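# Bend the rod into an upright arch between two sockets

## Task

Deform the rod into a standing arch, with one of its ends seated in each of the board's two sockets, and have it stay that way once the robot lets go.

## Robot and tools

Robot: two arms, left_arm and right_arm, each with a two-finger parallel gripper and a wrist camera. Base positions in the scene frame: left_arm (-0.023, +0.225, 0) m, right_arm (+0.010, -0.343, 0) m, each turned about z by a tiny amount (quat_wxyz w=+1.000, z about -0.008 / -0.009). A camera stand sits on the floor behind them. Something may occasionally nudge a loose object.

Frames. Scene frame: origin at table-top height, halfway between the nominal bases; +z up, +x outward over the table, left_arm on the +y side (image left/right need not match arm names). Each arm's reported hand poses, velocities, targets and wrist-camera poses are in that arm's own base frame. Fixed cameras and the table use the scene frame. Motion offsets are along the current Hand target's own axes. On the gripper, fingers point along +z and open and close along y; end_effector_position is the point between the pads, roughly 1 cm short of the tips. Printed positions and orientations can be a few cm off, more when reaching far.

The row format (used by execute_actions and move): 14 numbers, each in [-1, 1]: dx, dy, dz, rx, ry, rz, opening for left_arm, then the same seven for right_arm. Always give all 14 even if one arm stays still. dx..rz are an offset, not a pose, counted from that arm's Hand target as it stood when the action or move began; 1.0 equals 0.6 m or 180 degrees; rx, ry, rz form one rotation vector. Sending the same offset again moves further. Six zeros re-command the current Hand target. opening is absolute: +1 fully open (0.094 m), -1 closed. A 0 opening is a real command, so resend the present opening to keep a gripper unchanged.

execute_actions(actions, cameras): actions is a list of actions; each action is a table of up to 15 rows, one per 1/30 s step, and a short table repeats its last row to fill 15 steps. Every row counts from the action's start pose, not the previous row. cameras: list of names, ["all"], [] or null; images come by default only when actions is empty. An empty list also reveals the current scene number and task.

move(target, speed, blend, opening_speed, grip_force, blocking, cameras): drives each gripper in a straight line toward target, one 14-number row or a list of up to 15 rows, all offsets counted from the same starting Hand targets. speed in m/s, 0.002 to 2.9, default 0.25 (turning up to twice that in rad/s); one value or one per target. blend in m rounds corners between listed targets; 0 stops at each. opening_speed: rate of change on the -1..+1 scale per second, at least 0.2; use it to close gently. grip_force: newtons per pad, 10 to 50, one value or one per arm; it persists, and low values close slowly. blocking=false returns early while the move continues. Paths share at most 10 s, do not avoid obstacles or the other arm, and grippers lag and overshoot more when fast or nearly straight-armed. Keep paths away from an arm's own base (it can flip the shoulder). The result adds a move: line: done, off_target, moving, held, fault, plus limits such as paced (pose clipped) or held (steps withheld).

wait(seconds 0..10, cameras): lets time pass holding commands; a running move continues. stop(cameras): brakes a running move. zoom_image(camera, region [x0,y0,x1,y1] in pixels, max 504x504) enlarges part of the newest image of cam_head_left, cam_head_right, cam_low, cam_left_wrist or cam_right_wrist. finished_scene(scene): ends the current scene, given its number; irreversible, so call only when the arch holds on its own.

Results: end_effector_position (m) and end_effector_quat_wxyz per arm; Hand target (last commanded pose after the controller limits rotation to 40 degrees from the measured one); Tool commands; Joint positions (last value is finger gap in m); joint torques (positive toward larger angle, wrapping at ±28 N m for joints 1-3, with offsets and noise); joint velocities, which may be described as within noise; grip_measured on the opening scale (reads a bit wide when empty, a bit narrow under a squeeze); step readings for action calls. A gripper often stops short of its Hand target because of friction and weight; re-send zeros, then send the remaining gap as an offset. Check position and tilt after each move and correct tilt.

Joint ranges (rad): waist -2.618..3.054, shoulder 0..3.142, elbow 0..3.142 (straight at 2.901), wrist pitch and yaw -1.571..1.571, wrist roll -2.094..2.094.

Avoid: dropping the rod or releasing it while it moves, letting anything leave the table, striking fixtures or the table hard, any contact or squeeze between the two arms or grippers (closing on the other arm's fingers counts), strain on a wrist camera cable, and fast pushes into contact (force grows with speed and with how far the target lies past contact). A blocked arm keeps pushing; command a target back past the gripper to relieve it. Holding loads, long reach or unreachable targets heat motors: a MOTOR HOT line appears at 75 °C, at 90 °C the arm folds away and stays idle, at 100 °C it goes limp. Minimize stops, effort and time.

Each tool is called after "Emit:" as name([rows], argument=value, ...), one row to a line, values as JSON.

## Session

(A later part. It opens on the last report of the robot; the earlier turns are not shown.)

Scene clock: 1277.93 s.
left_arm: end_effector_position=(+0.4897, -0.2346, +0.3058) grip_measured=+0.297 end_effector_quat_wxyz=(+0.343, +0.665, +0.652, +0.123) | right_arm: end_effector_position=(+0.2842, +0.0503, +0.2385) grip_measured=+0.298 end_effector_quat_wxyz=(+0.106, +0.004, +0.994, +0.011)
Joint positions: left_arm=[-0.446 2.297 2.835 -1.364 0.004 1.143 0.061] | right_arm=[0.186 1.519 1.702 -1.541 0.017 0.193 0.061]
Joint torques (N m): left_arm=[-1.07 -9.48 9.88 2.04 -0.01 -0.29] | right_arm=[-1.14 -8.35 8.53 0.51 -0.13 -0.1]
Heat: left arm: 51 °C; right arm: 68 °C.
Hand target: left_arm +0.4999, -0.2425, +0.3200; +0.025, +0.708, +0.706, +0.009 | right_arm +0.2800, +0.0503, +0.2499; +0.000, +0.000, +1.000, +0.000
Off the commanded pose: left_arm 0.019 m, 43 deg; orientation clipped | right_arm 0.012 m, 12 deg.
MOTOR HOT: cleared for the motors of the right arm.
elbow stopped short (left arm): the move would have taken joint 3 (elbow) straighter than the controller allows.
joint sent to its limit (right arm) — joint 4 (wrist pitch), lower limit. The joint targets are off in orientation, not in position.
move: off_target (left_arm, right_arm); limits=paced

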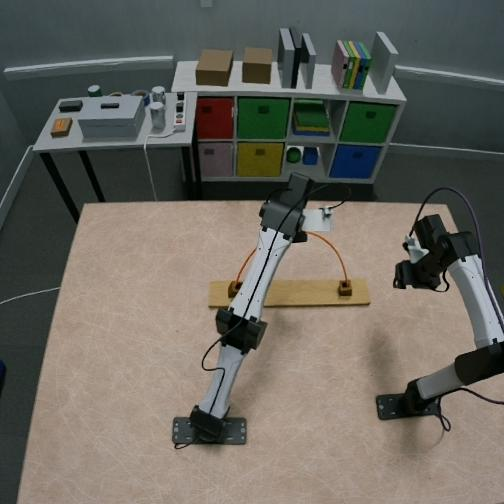

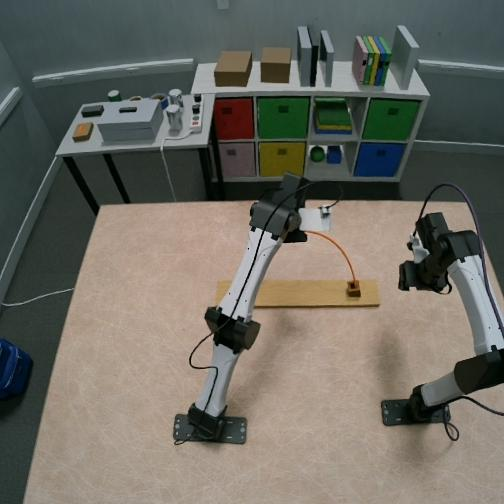

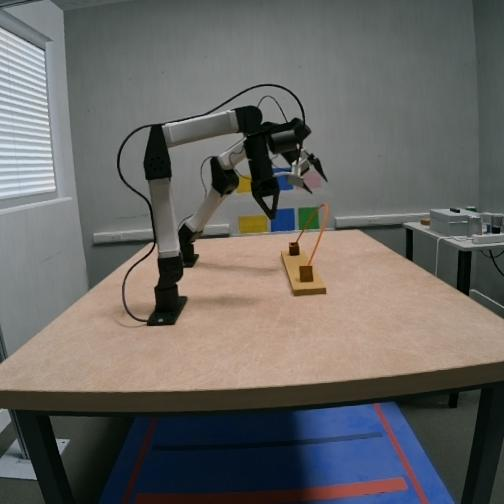

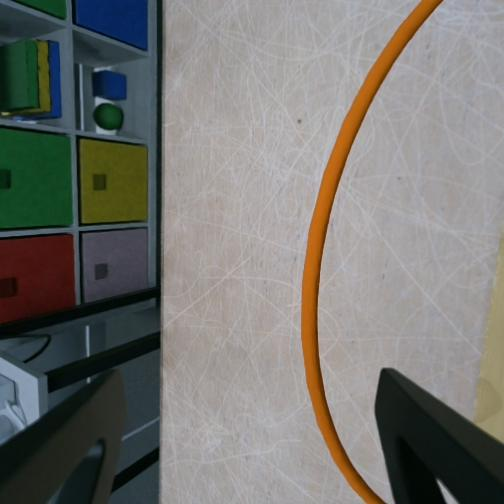

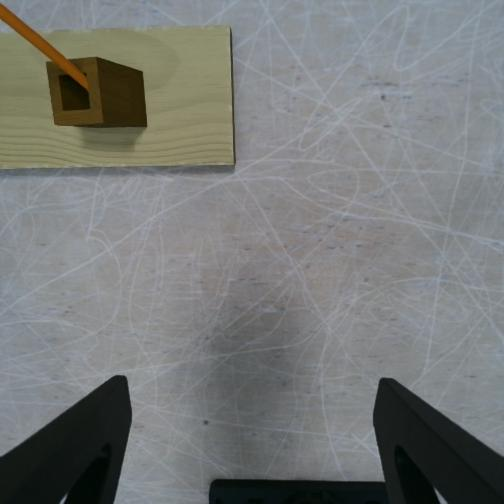

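Emit:
move(target=[0.0032, -0.2063, 0.1237, -0.4847, 0.0063, 0.0049, 0.3, 0, 0, 0, 0, 0, 0, 0.3], speed=0.15, cameras=["all"])

Emit:
zoom_image(camera="cam_low", region=[240, 170, 340, 300])

Emit:
zoom_image(camera="cam_head_left", region=[220, 210, 360, 330])

Scene clock: 1313.67 s.
left_arm: end_effector_position=(+0.3816, -0.2432, +0.2406) grip_measured=+0.297 end_effector_quat_wxyz=(+0.493, +0.512, +0.499, +0.496) | right_arm: end_effector_position=(+0.2842, +0.0503, +0.2385) grip_measured=+0.298 end_effector_quat_wxyz=(+0.106, +0.004, +0.994, +0.011)
Joint positions: left_arm=[-0.861 1.604 0.82 0.75 -0.851 1.56 0.061] | right_arm=[0.186 1.519 1.702 -1.541 0.017 0.193 0.061]
Joint torques (N m): left_arm=[-1.03 -5.16 6.38 2.5 -0.12 0.01] | right_arm=[-1.13 -8.35 8.51 0.52 -0.12 -0.1]
Heat: left arm: 45 °C; right arm: 55 °C.
Hand target: left_arm +0.3798, -0.2422, +0.2399; +0.500, +0.499, +0.500, +0.500 | right_arm +0.2800, +0.0503, +0.2499; +0.000, +0.000, +1.000, +0.000
Off the commanded pose: left_arm 0.002 m, 2 deg | right_arm 0.012 m, 12 deg.
joint sent to its limit (right arm) — joint 4 (wrist pitch), lower limit. The joint targets are off in orientation, not in position.
move: off_target (right_arm)

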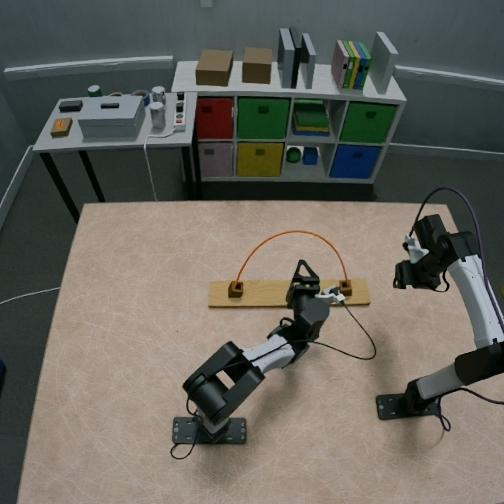

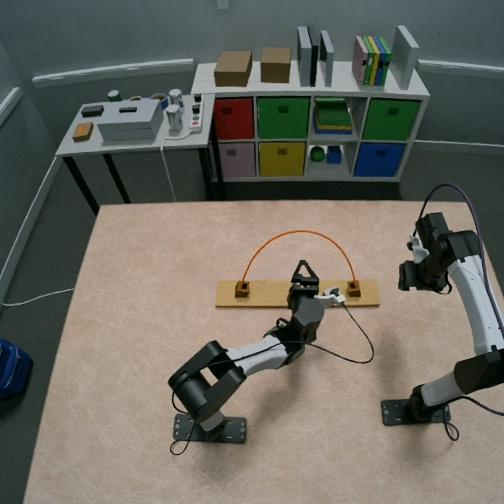

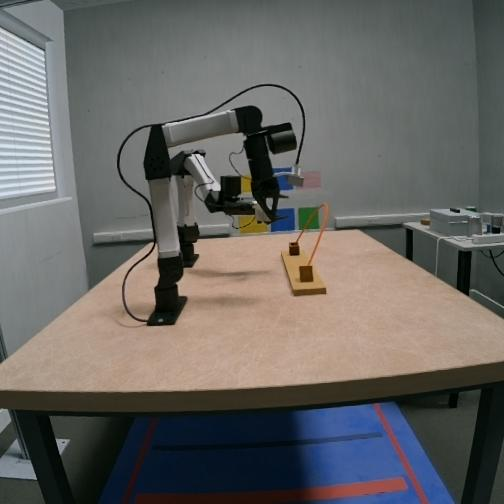

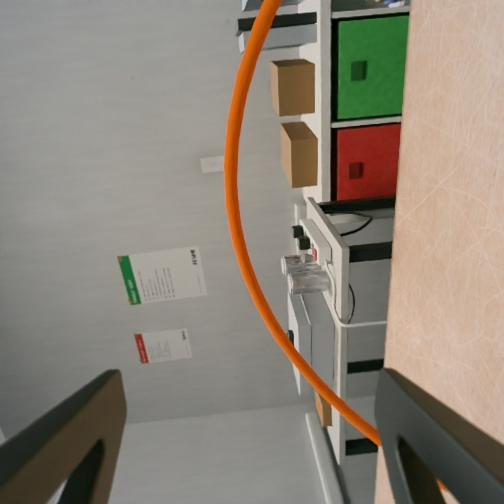

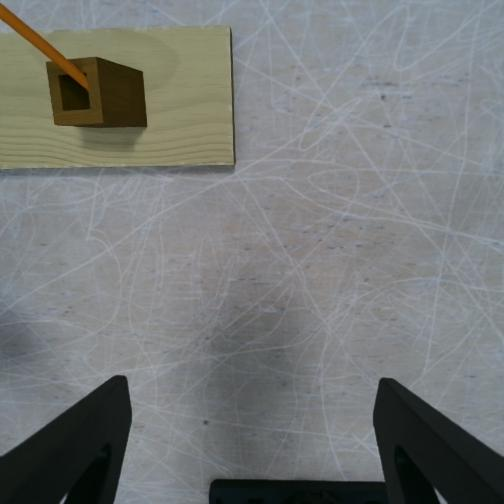

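Scaled by 3.877.

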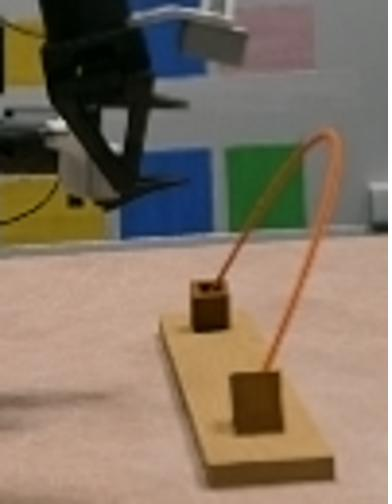

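Scaled by 3.600.

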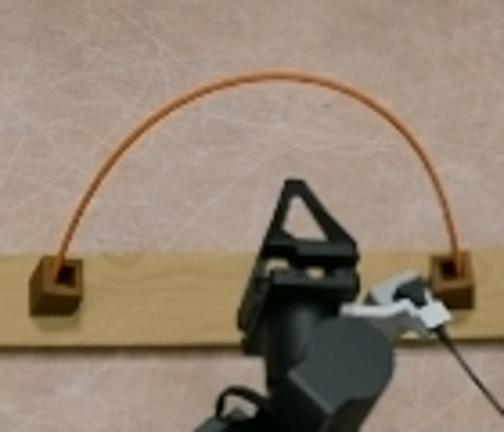

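Emit:
move(target=[0, 0.0167, 0.1967, 0, 0, 0, 0.3, 0, 0, 0, 0, -0.0676, 0, 0.3], speed=0.1, cameras=["cam_low", "cam_head_left", "cam_left_wrist"])

Emit:
zoom_image(camera="cam_low", region=[240, 170, 340, 300])

Scene clock: 1334.43 s.
left_arm: end_effector_position=(+0.4909, -0.2370, +0.2492) grip_measured=+0.297 end_effector_quat_wxyz=(+0.503, +0.488, +0.505, +0.504) | right_arm: end_effector_position=(+0.2840, +0.0517, +0.2385) grip_measured=+0.298 end_effector_quat_wxyz=(+0.107, +0.000, +0.994, +0.008)
Joint positions: left_arm=[-0.648 1.884 1.151 0.75 -0.665 1.565 0.061] | right_arm=[0.196 1.519 1.702 -1.541 0.027 0.193 0.061]
Joint torques (N m): left_arm=[0.05 -7.43 11.92 1.58 0.19 -0.01] | right_arm=[0.35 -8.39 8.51 0.51 0.16 0.08]
Heat: left arm: 46 °C; right arm: 51 °C.
Hand target: left_arm +0.4978, -0.2421, +0.2499; +0.500, +0.500, +0.500, +0.500 | right_arm +0.2800, +0.0504, +0.2499; +0.106, +0.000, +0.994, +0.000
Off the commanded pose: left_arm 0.009 m, 2 deg | right_arm 0.012 m, 1 deg.
joint sent to its limit (right arm) — joint 4 (wrist pitch), lower limit. The joint targets still meet the commanded pose.
move: off_target (right_arm)
Images, in order (width x height): cam_head_left 504x504, cam_low 504x504, cam_left_wrist 504x504.

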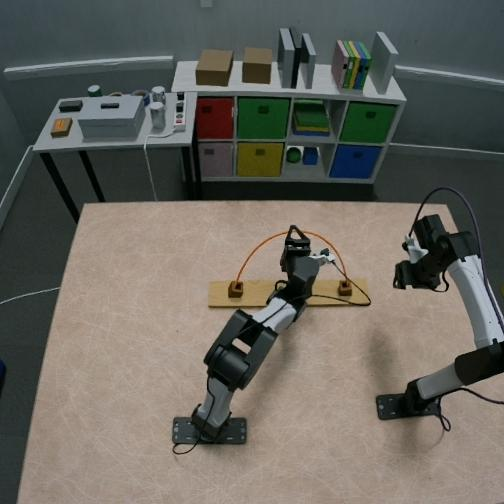

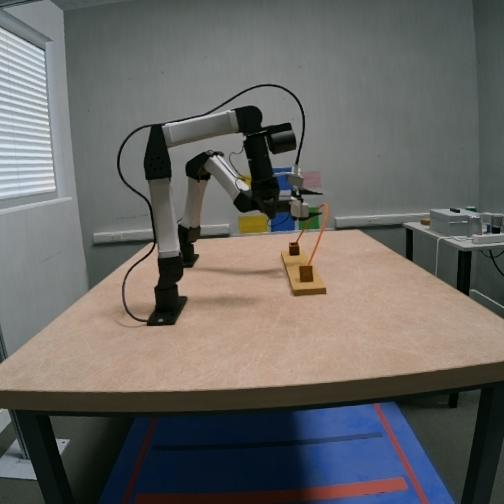

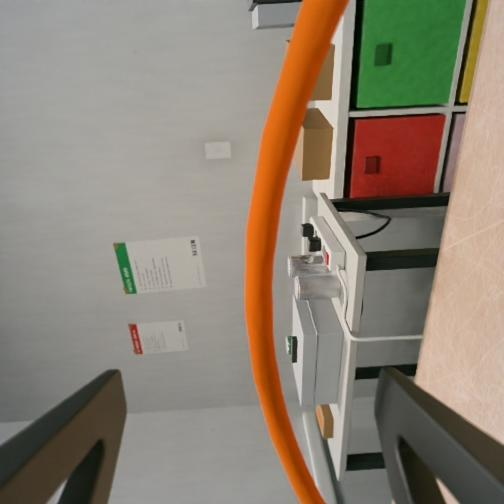

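Scaled by 3.877.

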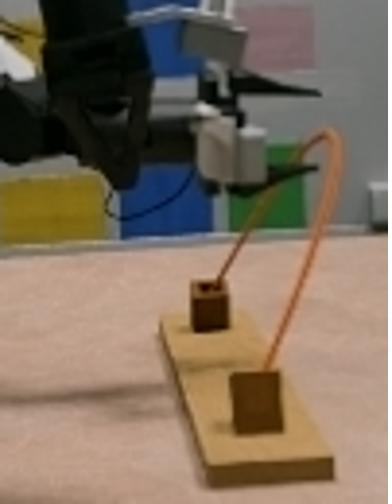

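Emit:
move(target=[0, -0.0017, 0.0308, 0, 0, 0, 0.3, 0, 0, 0, 0, 0, 0, 0.3], speed=0.06, cameras=["cam_low", "cam_left_wrist"])

Emit:
zoom_image(camera="cam_low", region=[280, 170, 340, 230])

Scene clock: 1342.43 s.
left_arm: end_effector_position=(+0.5090, -0.2379, +0.2486) grip_measured=+0.297 end_effector_quat_wxyz=(+0.504, +0.488, +0.505, +0.503) | right_arm: end_effector_position=(+0.2840, +0.0517, +0.2385) grip_measured=+0.298 end_effector_quat_wxyz=(+0.107, +0.000, +0.994, +0.008)
Joint positions: left_arm=[-0.623 1.936 1.221 0.733 -0.639 1.565 0.061] | right_arm=[0.196 1.519 1.702 -1.541 0.027 0.193 0.061]
Joint torques (N m): left_arm=[0.13 -7.9 12.05 1.64 0.19 -0.01] | right_arm=[0.35 -8.39 8.51 0.51 0.16 0.08]
Heat: left arm: 45 °C; right arm: 50 °C.
Hand target: left_arm +0.5163, -0.2420, +0.2489; +0.500, +0.499, +0.500, +0.500 | right_arm +0.2800, +0.0504, +0.2499; +0.106, +0.000, +0.994, +0.000
Off the commanded pose: left_arm 0.008 m, 2 deg | right_arm 0.012 m, 1 deg.
joint sent to its limit (right arm) — joint 4 (wrist pitch), lower limit. The joint targets still meet the commanded pose.
move: off_target (right_arm)
Images, in order (width x height): cam_low 504x504, cam_left_wrist 504x504.

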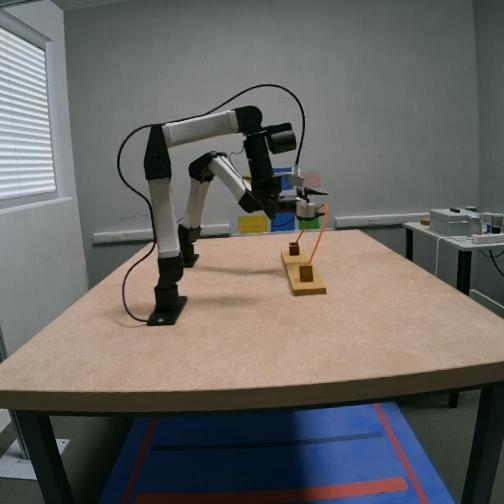

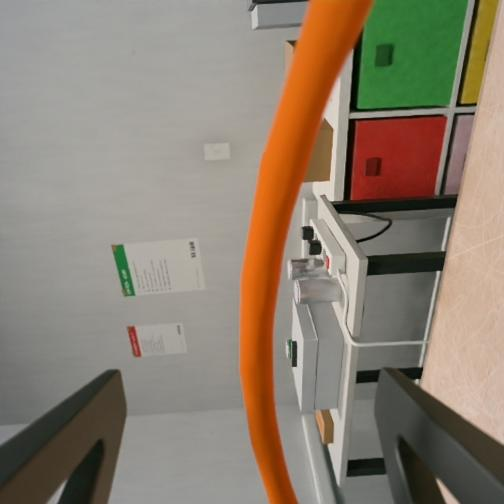

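Scaled by 8.400.

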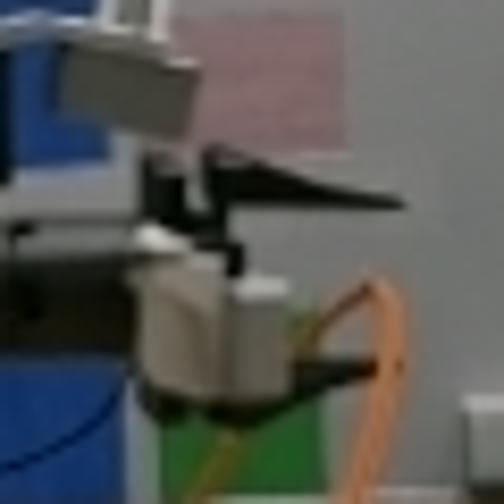

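Emit:
move(target=[0, 0, 0, 0, 0, 0, -1.0, 0, 0, 0, 0, 0, 0, 0.3], speed=0.05, opening_speed=0.5, cameras=["all"])

Emit:
zoom_image(camera="cam_low", region=[260, 180, 340, 300])

Scene clock: 1352.93 s.
left_arm: end_effector_position=(+0.5100, -0.2359, +0.2463) grip_measured=-0.902 end_effector_quat_wxyz=(+0.502, +0.488, +0.509, +0.501) | right_arm: end_effector_position=(+0.2840, +0.0517, +0.2385) grip_measured=+0.298 end_effector_quat_wxyz=(+0.107, +0.000, +0.994, +0.008)
Joint positions: left_arm=[-0.619 1.936 1.221 0.722 -0.639 1.553 0.005] | right_arm=[0.196 1.519 1.702 -1.541 0.027 0.193 0.061]
Joint torques (N m): left_arm=[-0.18 -7.87 12.12 1.67 0.2 0] | right_arm=[0.34 -8.38 8.51 0.51 0.16 0.08]
Heat: left arm: 43 °C; right arm: 49 °C.
Hand target: left_arm +0.5163, -0.2420, +0.2489; +0.500, +0.499, +0.500, +0.500 | right_arm +0.2800, +0.0504, +0.2499; +0.106, +0.000, +0.994, +0.000
Off the commanded pose: left_arm 0.009 m, 2 deg | right_arm 0.012 m, 1 deg.
joint sent to its limit (right arm) — joint 4 (wrist pitch), lower limit. The joint targets still meet the commanded pose.
move: off_target (right_arm)

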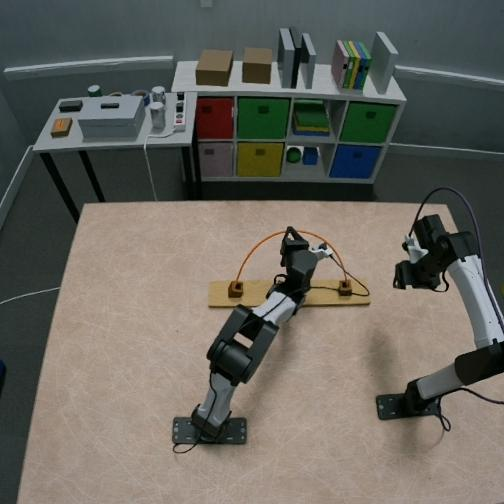

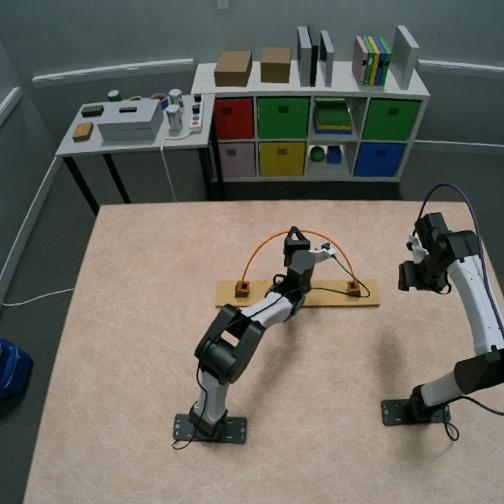

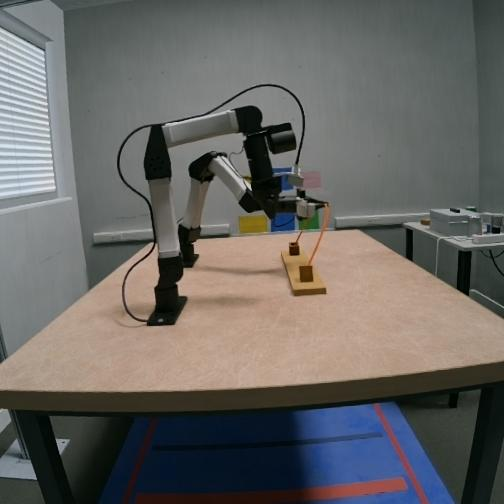

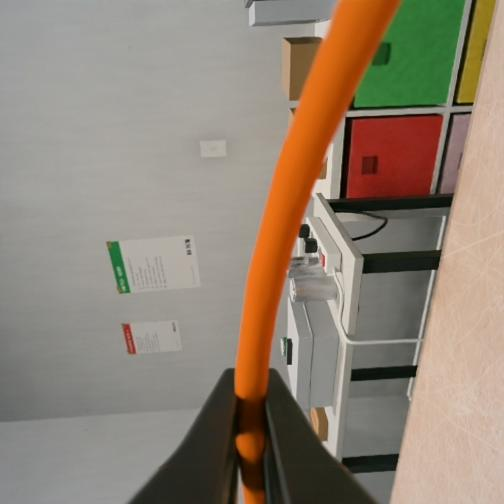

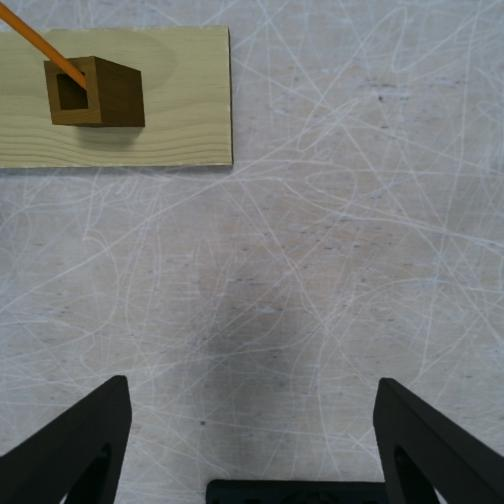

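Scaled by 4.200.

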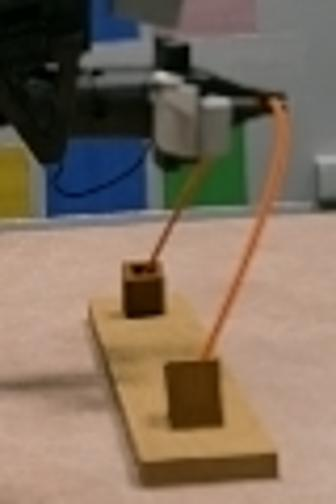

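Emit:
move(target=[0, 0.015, -0.0967, 0, 0, 0, -1.0, 0, 0, 0, 0, 0, 0, 0.3], speed=0.06, cameras=["all"])

Emit:
zoom_image(camera="cam_low", region=[260, 180, 340, 300])

Emit:
zoom_image(camera="cam_head_left", region=[220, 230, 360, 310])

Scene clock: 1361.03 s.
left_arm: end_effector_position=(+0.4673, -0.2364, +0.2597) grip_measured=-0.903 end_effector_quat_wxyz=(+0.504, +0.482, +0.512, +0.501) | right_arm: end_effector_position=(+0.2840, +0.0517, +0.2385) grip_measured=+0.298 end_effector_quat_wxyz=(+0.107, +0.000, +0.994, +0.008)
Joint positions: left_arm=[-0.688 1.802 1.094 0.722 -0.714 1.548 0.005] | right_arm=[0.196 1.519 1.702 -1.541 0.027 0.193 0.061]
Joint torques (N m): left_arm=[-1.98 -9.85 6.11 1.81 0.06 0.05] | right_arm=[0.34 -8.39 8.51 0.52 0.16 0.08]
Heat: left arm: 42 °C; right arm: 48 °C.
Hand target: left_arm +0.4583, -0.2422, +0.2578; +0.500, +0.500, +0.500, +0.500 | right_arm +0.2800, +0.0504, +0.2499; +0.106, +0.000, +0.994, +0.000
Off the commanded pose: left_arm 0.011 m, 2 deg | right_arm 0.012 m, 1 deg.
joint sent to its limit (right arm) — joint 4 (wrist pitch), lower limit. The joint targets still meet the commanded pose.
move: off_target (left_arm, right_arm)

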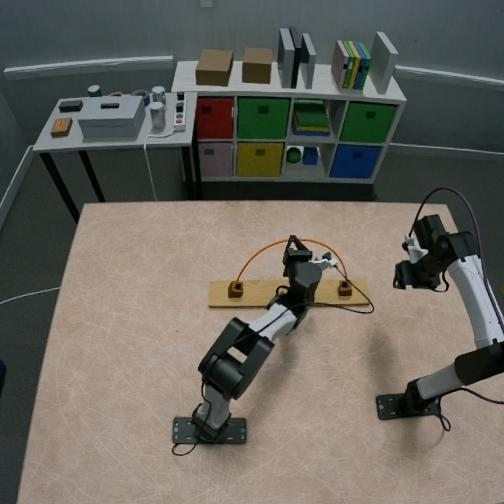

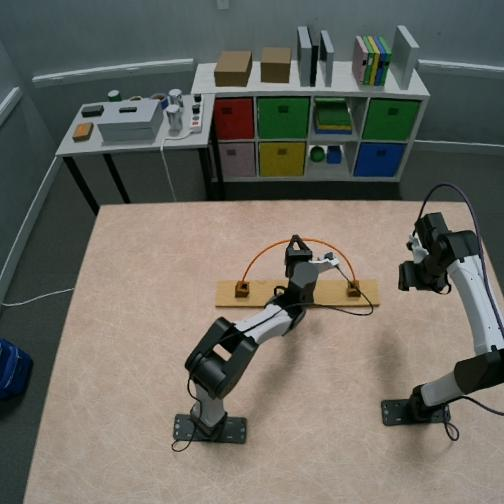

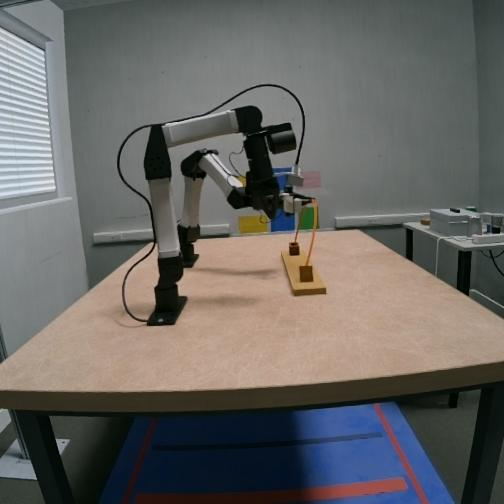

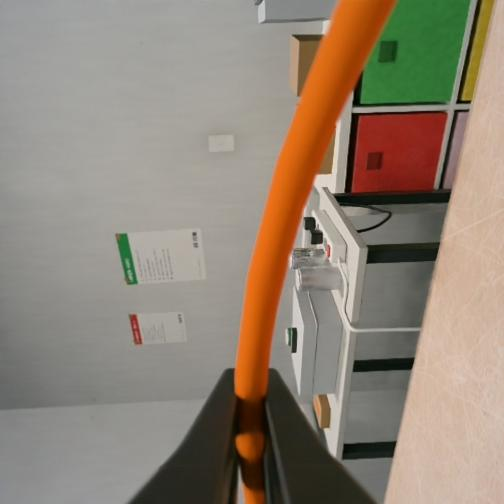

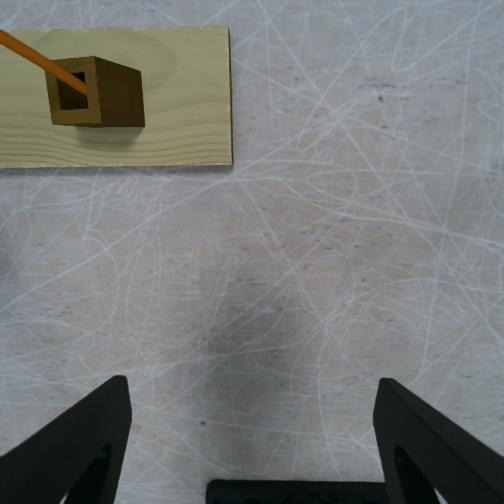

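Scaled by 4.200.

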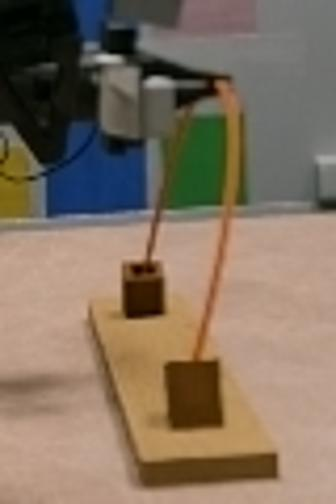

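Scaled by 3.600.

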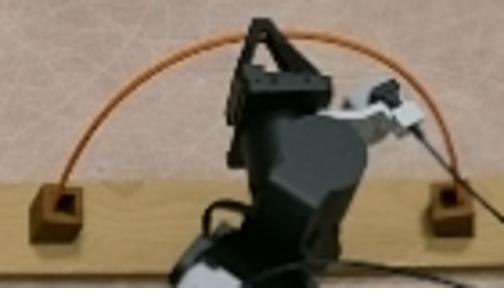

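Emit:
move(target=[0, 0.0125, -0.0883, 0, 0, 0, -1.0, 0, 0, 0, 0, 0, 0, 0.3], speed=0.06, cameras=["cam_low", "cam_head_left", "cam_head_right"])

Emit:
zoom_image(camera="cam_low", region=[260, 180, 340, 300])

Emit:
zoom_image(camera="cam_head_left", region=[220, 230, 360, 310])

Scene clock: 1375.47 s.
left_arm: end_effector_position=(+0.4127, -0.2396, +0.2709) grip_measured=-0.903 end_effector_quat_wxyz=(+0.511, +0.480, +0.510, +0.498) | right_arm: end_effector_position=(+0.2840, +0.0517, +0.2385) grip_measured=+0.298 end_effector_quat_wxyz=(+0.107, +0.000, +0.994, +0.008)
Joint positions: left_arm=[-0.793 1.646 0.951 0.722 -0.811 1.546 0.005] | right_arm=[0.196 1.519 1.702 -1.541 0.027 0.193 0.061]
Joint torques (N m): left_arm=[-1.74 -8.17 6.22 1.68 0 0.07] | right_arm=[0.34 -8.39 8.53 0.51 0.16 0.08]
Heat: left arm: 41 °C; right arm: 47 °C.
Hand target: left_arm +0.4053, -0.2421, +0.2655; +0.500, +0.499, +0.500, +0.500 | right_arm +0.2800, +0.0504, +0.2499; +0.106, +0.000, +0.994, +0.000
Off the commanded pose: left_arm 0.010 m, 3 deg | right_arm 0.012 m, 1 deg.
joint sent to its limit (right arm) — joint 4 (wrist pitch), lower limit. The joint targets still meet the commanded pose.
move: off_target (left_arm, right_arm)
Images, in order (width x height): cam_head_left 504x504, cam_head_right 504x504, cam_low 504x504.

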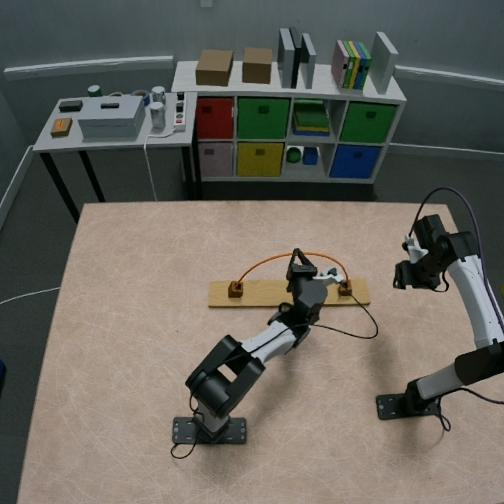

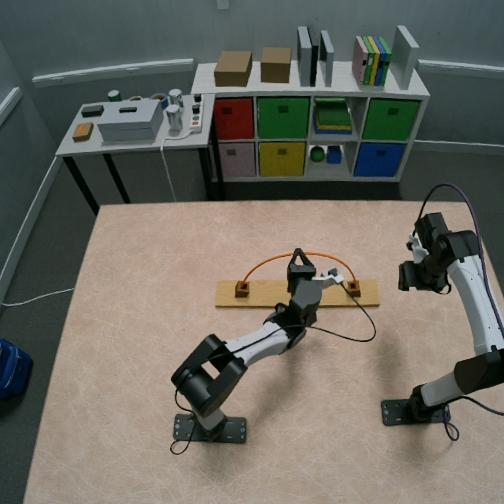

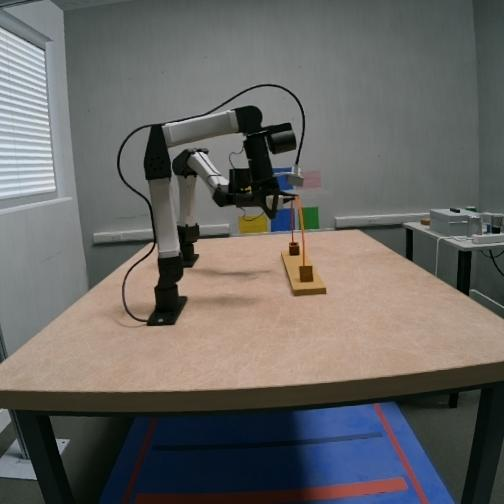

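Scaled by 4.200.

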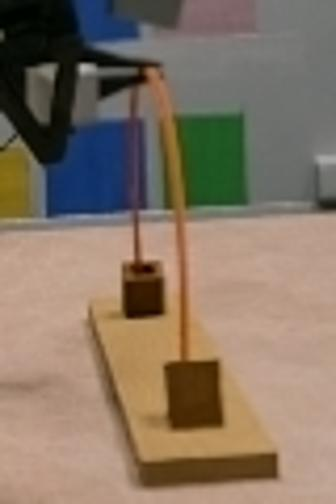

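Scaled by 3.600.

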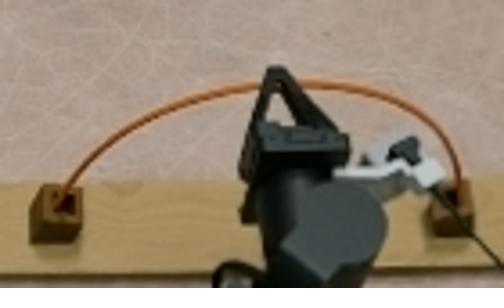

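Emit:
move(target=[0, -0.0417, 0.005, 0, 0, 0, -1.0, 0, 0, 0, 0, 0, 0, 0.3], speed=0.04, cameras=["cam_low", "cam_head_left", "cam_right_wrist"])

Emit:
zoom_image(camera="cam_low", region=[260, 180, 340, 300])

Emit:
zoom_image(camera="cam_right_wrist", region=[0, 0, 160, 160])

Emit:
zoom_image(camera="cam_head_left", region=[220, 230, 360, 310])

Scene clock: 1387.43 s.
left_arm: end_effector_position=(+0.4097, -0.2365, +0.2644) grip_measured=-0.903 end_effector_quat_wxyz=(+0.524, +0.467, +0.510, +0.497) | right_arm: end_effector_position=(+0.2840, +0.0517, +0.2385) grip_measured=+0.298 end_effector_quat_wxyz=(+0.107, +0.000, +0.994, +0.008)
Joint positions: left_arm=[-0.793 1.659 0.902 0.82 -0.811 1.546 0.005] | right_arm=[0.196 1.519 1.702 -1.541 0.027 0.193 0.061]
Joint torques (N m): left_arm=[-1.17 -4.72 5.67 1.75 0.08 0.07] | right_arm=[0.35 -8.39 8.51 0.51 0.16 0.08]
Heat: left arm: 40 °C; right arm: 45 °C.
Hand target: left_arm +0.4083, -0.2421, +0.2403; +0.500, +0.499, +0.500, +0.500 | right_arm +0.2800, +0.0504, +0.2499; +0.106, +0.000, +0.994, +0.000
Off the commanded pose: left_arm 0.025 m, 5 deg | right_arm 0.012 m, 1 deg.
joint sent to its limit (right arm) — joint 4 (wrist pitch), lower limit. The joint targets still meet the commanded pose.
move: off_target (left_arm, right_arm)
Images, in order (width x height): cam_head_left 504x504, cam_low 504x504, cam_right_wrist 504x504.

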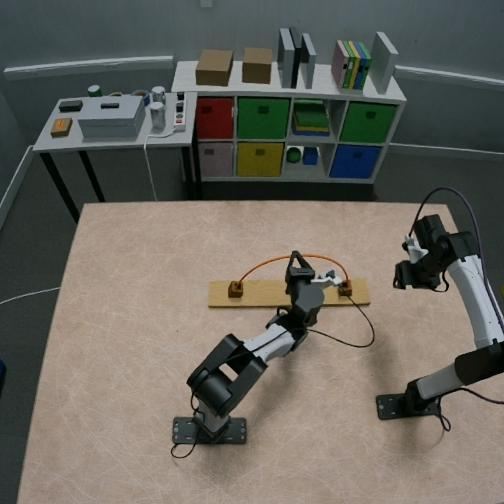

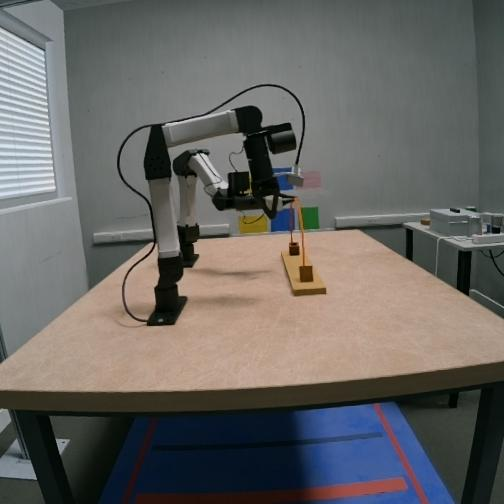

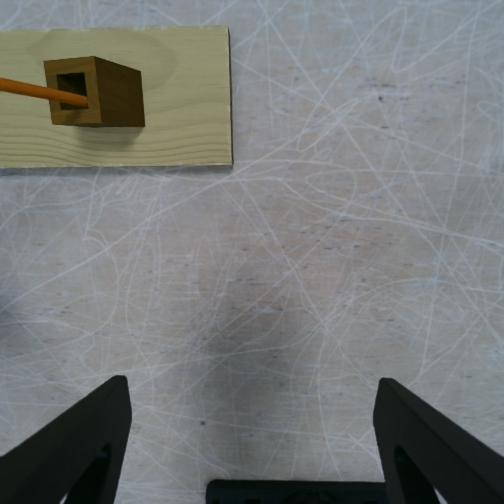

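Scaled by 4.200.

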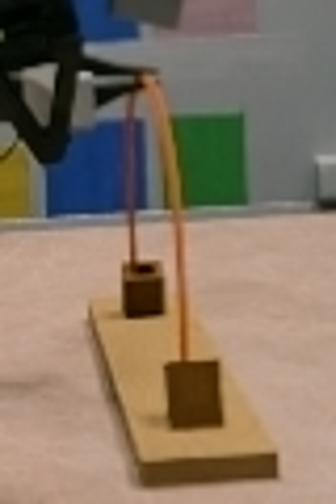

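Scaled by 3.150.

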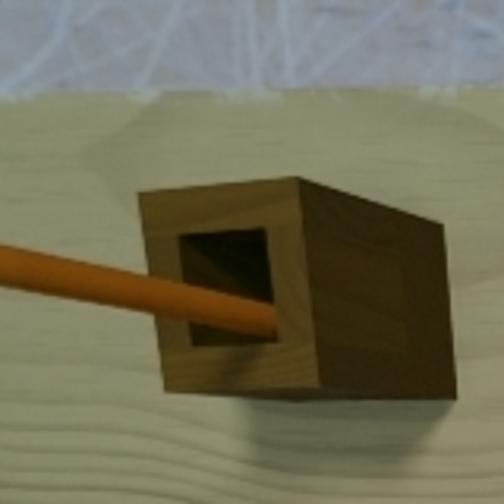

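Scaled by 3.600.

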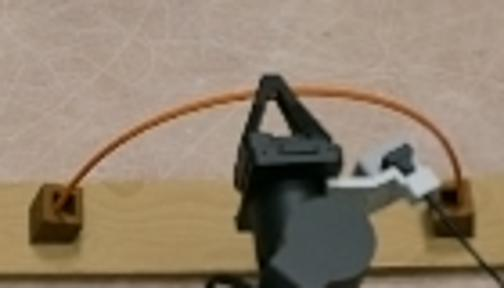

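Emit:
move(target=[0, -0.0417, 0, 0, 0, 0, -1.0, 0, 0, 0, 0, 0, 0, 0.3], speed=0.04, cameras=["cam_low", "cam_head_left", "cam_right_wrist"])

Emit:
zoom_image(camera="cam_low", region=[260, 180, 340, 300])

Emit:
zoom_image(camera="cam_head_left", region=[220, 230, 360, 310])

Scene clock: 1398.63 s.
left_arm: end_effector_position=(+0.4084, -0.2352, +0.2584) grip_measured=-0.904 end_effector_quat_wxyz=(+0.550, +0.439, +0.509, +0.496) | right_arm: end_effector_position=(+0.2840, +0.0517, +0.2385) grip_measured=+0.298 end_effector_quat_wxyz=(+0.107, +0.000, +0.994, +0.008)
Joint positions: left_arm=[-0.793 1.704 0.856 0.989 -0.811 1.548 0.005] | right_arm=[0.196 1.519 1.702 -1.541 0.027 0.193 0.061]
Joint torques (N m): left_arm=[-1.18 -4.03 4.34 1.17 0.13 0.1] | right_arm=[0.35 -8.39 8.53 0.51 0.16 0.08]
Heat: left arm: 40 °C; right arm: 44 °C.
Hand target: left_arm +0.4084, -0.2422, +0.2153; +0.500, +0.499, +0.500, +0.500 | right_arm +0.2800, +0.0504, +0.2499; +0.106, +0.000, +0.994, +0.000
Off the commanded pose: left_arm 0.044 m, 9 deg | right_arm 0.012 m, 1 deg.
joint sent to its limit (right arm) — joint 4 (wrist pitch), lower limit. The joint targets still meet the commanded pose.
move: off_target (left_arm, right_arm)
Images, in order (width x height): cam_head_left 504x504, cam_low 504x504, cam_right_wrist 504x504.

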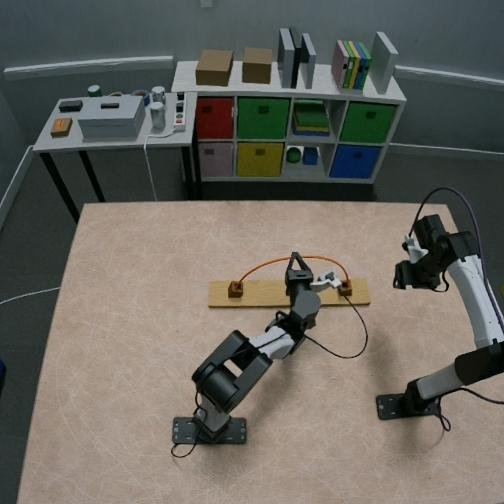

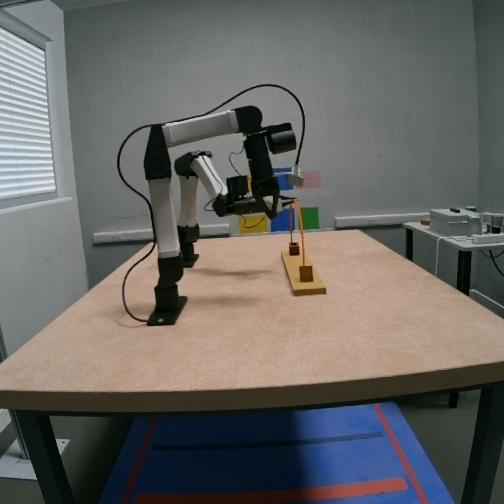

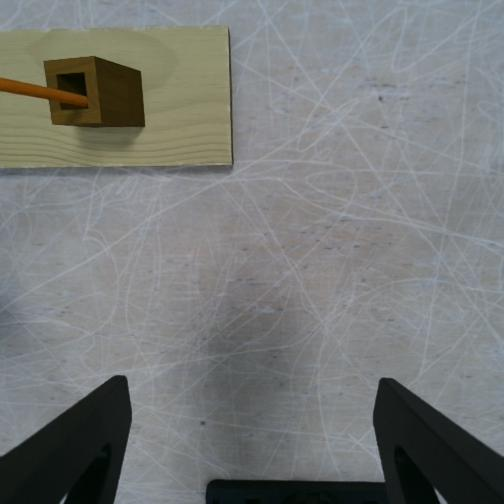

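Scaled by 4.200.

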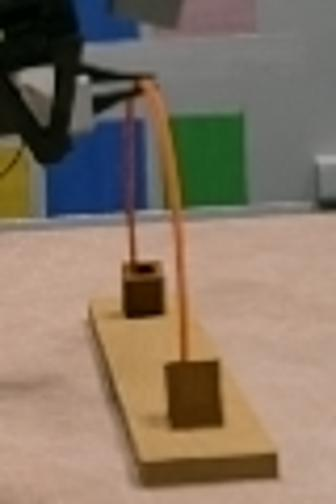

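Scaled by 3.600.

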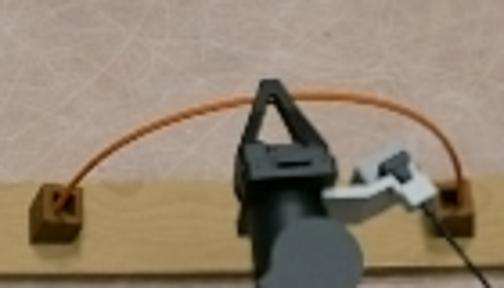

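Emit:
move(target=[0, 0.078, 0, 0, 0, 0, -1.0, 0, 0, 0, 0, 0, 0, 0.3], speed=0.05, cameras=["cam_low", "cam_head_left"])

Emit:
zoom_image(camera="cam_low", region=[260, 180, 340, 300])

Emit:
zoom_image(camera="cam_head_left", region=[220, 230, 360, 310])

Scene clock: 1411.97 s.
left_arm: end_effector_position=(+0.4090, -0.2347, +0.2621) grip_measured=-0.904 end_effector_quat_wxyz=(+0.520, +0.468, +0.511, +0.500) | right_arm: end_effector_position=(+0.2840, +0.0517, +0.2385) grip_measured=+0.298 end_effector_quat_wxyz=(+0.107, +0.000, +0.994, +0.008)
Joint positions: left_arm=[-0.793 1.657 0.895 0.819 -0.817 1.549 0.005] | right_arm=[0.196 1.519 1.702 -1.541 0.027 0.193 0.061]
Joint torques (N m): left_arm=[-1.22 -7.76 10.59 0.99 0.13 0.13] | right_arm=[0.35 -8.39 8.51 0.51 0.16 0.08]
Heat: left arm: 38 °C; right arm: 43 °C.
Hand target: left_arm +0.4083, -0.2421, +0.2620; +0.500, +0.500, +0.500, +0.500 | right_arm +0.2800, +0.0504, +0.2499; +0.106, +0.000, +0.994, +0.000
Off the commanded pose: left_arm 0.007 m, 4 deg | right_arm 0.012 m, 1 deg.
joint sent to its limit (right arm) — joint 4 (wrist pitch), lower limit. The joint targets still meet the commanded pose.
move: off_target (left_arm, right_arm)
Images, in order (width x height): cam_head_left 504x504, cam_low 504x504.

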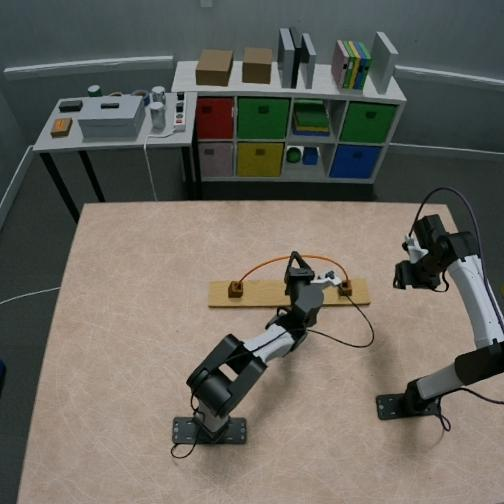

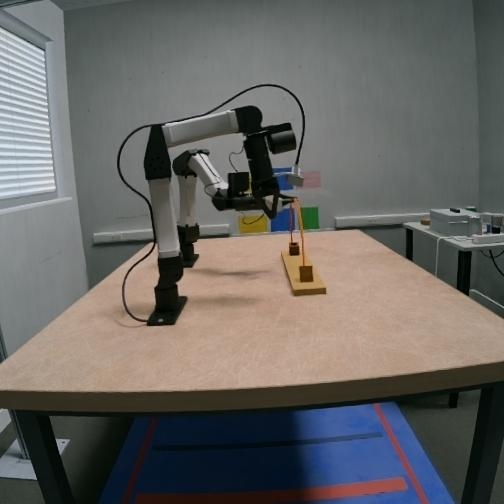

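Scaled by 4.200.

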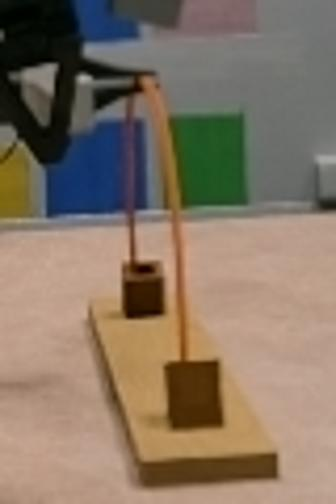

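Scaled by 3.600.

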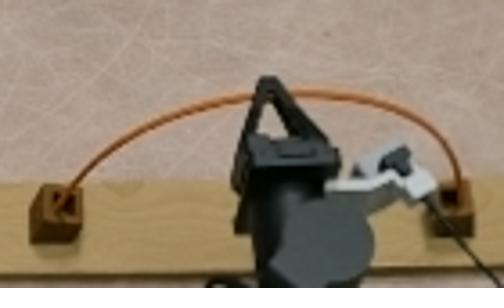

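Emit:
move(target=[0, 0.005, 0, 0, 0, 0, -0.5, 0, 0, 0, 0, 0, 0, 0.3], speed=0.05, opening_speed=0.25, cameras=["cam_low", "cam_head_left"])

Emit:
zoom_image(camera="cam_low", region=[260, 180, 340, 300])

Emit:
zoom_image(camera="cam_head_left", region=[220, 230, 360, 310])

Scene clock: 1420.23 s.
left_arm: end_effector_position=(+0.4097, -0.2355, +0.2572) grip_measured=-0.502 end_effector_quat_wxyz=(+0.501, +0.488, +0.507, +0.505) | right_arm: end_effector_position=(+0.2840, +0.0517, +0.2385) grip_measured=+0.298 end_effector_quat_wxyz=(+0.107, +0.000, +0.994, +0.008)
Joint positions: left_arm=[-0.793 1.653 0.906 0.762 -0.817 1.566 0.023] | right_arm=[0.196 1.519 1.702 -1.541 0.027 0.193 0.061]
Joint torques (N m): left_arm=[-1.21 -8.02 10.76 1.35 0.11 -0.01] | right_arm=[0.35 -8.38 8.51 0.51 0.16 0.08]
Heat: left arm: 37 °C; right arm: 42 °C.
Hand target: left_arm +0.4083, -0.2421, +0.2651; +0.500, +0.500, +0.500, +0.500 | right_arm +0.2800, +0.0504, +0.2499; +0.106, +0.000, +0.994, +0.000
Off the commanded pose: left_arm 0.010 m, 2 deg | right_arm 0.012 m, 1 deg.
joint sent to its limit (right arm) — joint 4 (wrist pitch), lower limit. The joint targets still meet the commanded pose.
move: off_target (right_arm)
Images, in order (width x height): cam_head_left 504x504, cam_low 504x504.

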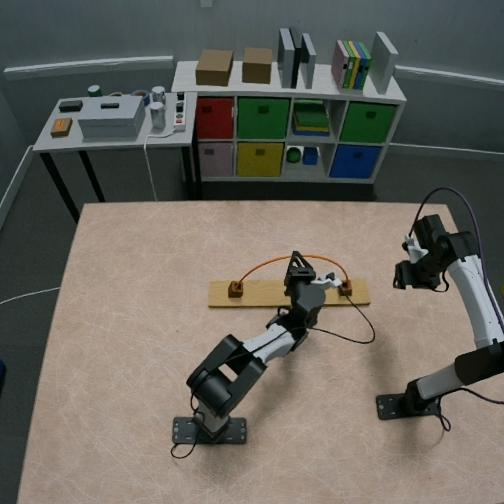

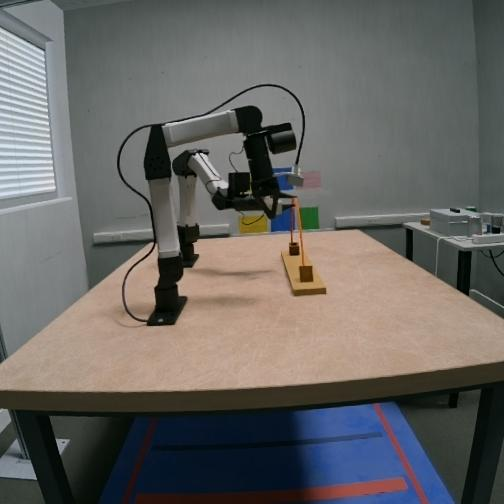

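Scaled by 4.200.

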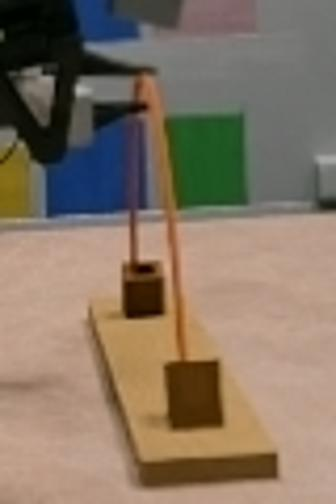

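Scaled by 3.600.

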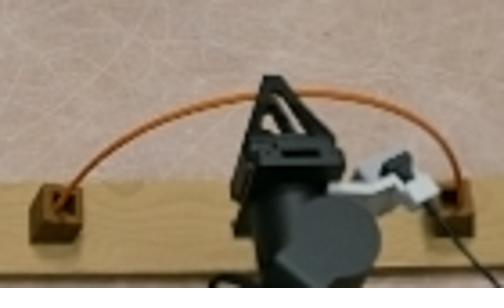

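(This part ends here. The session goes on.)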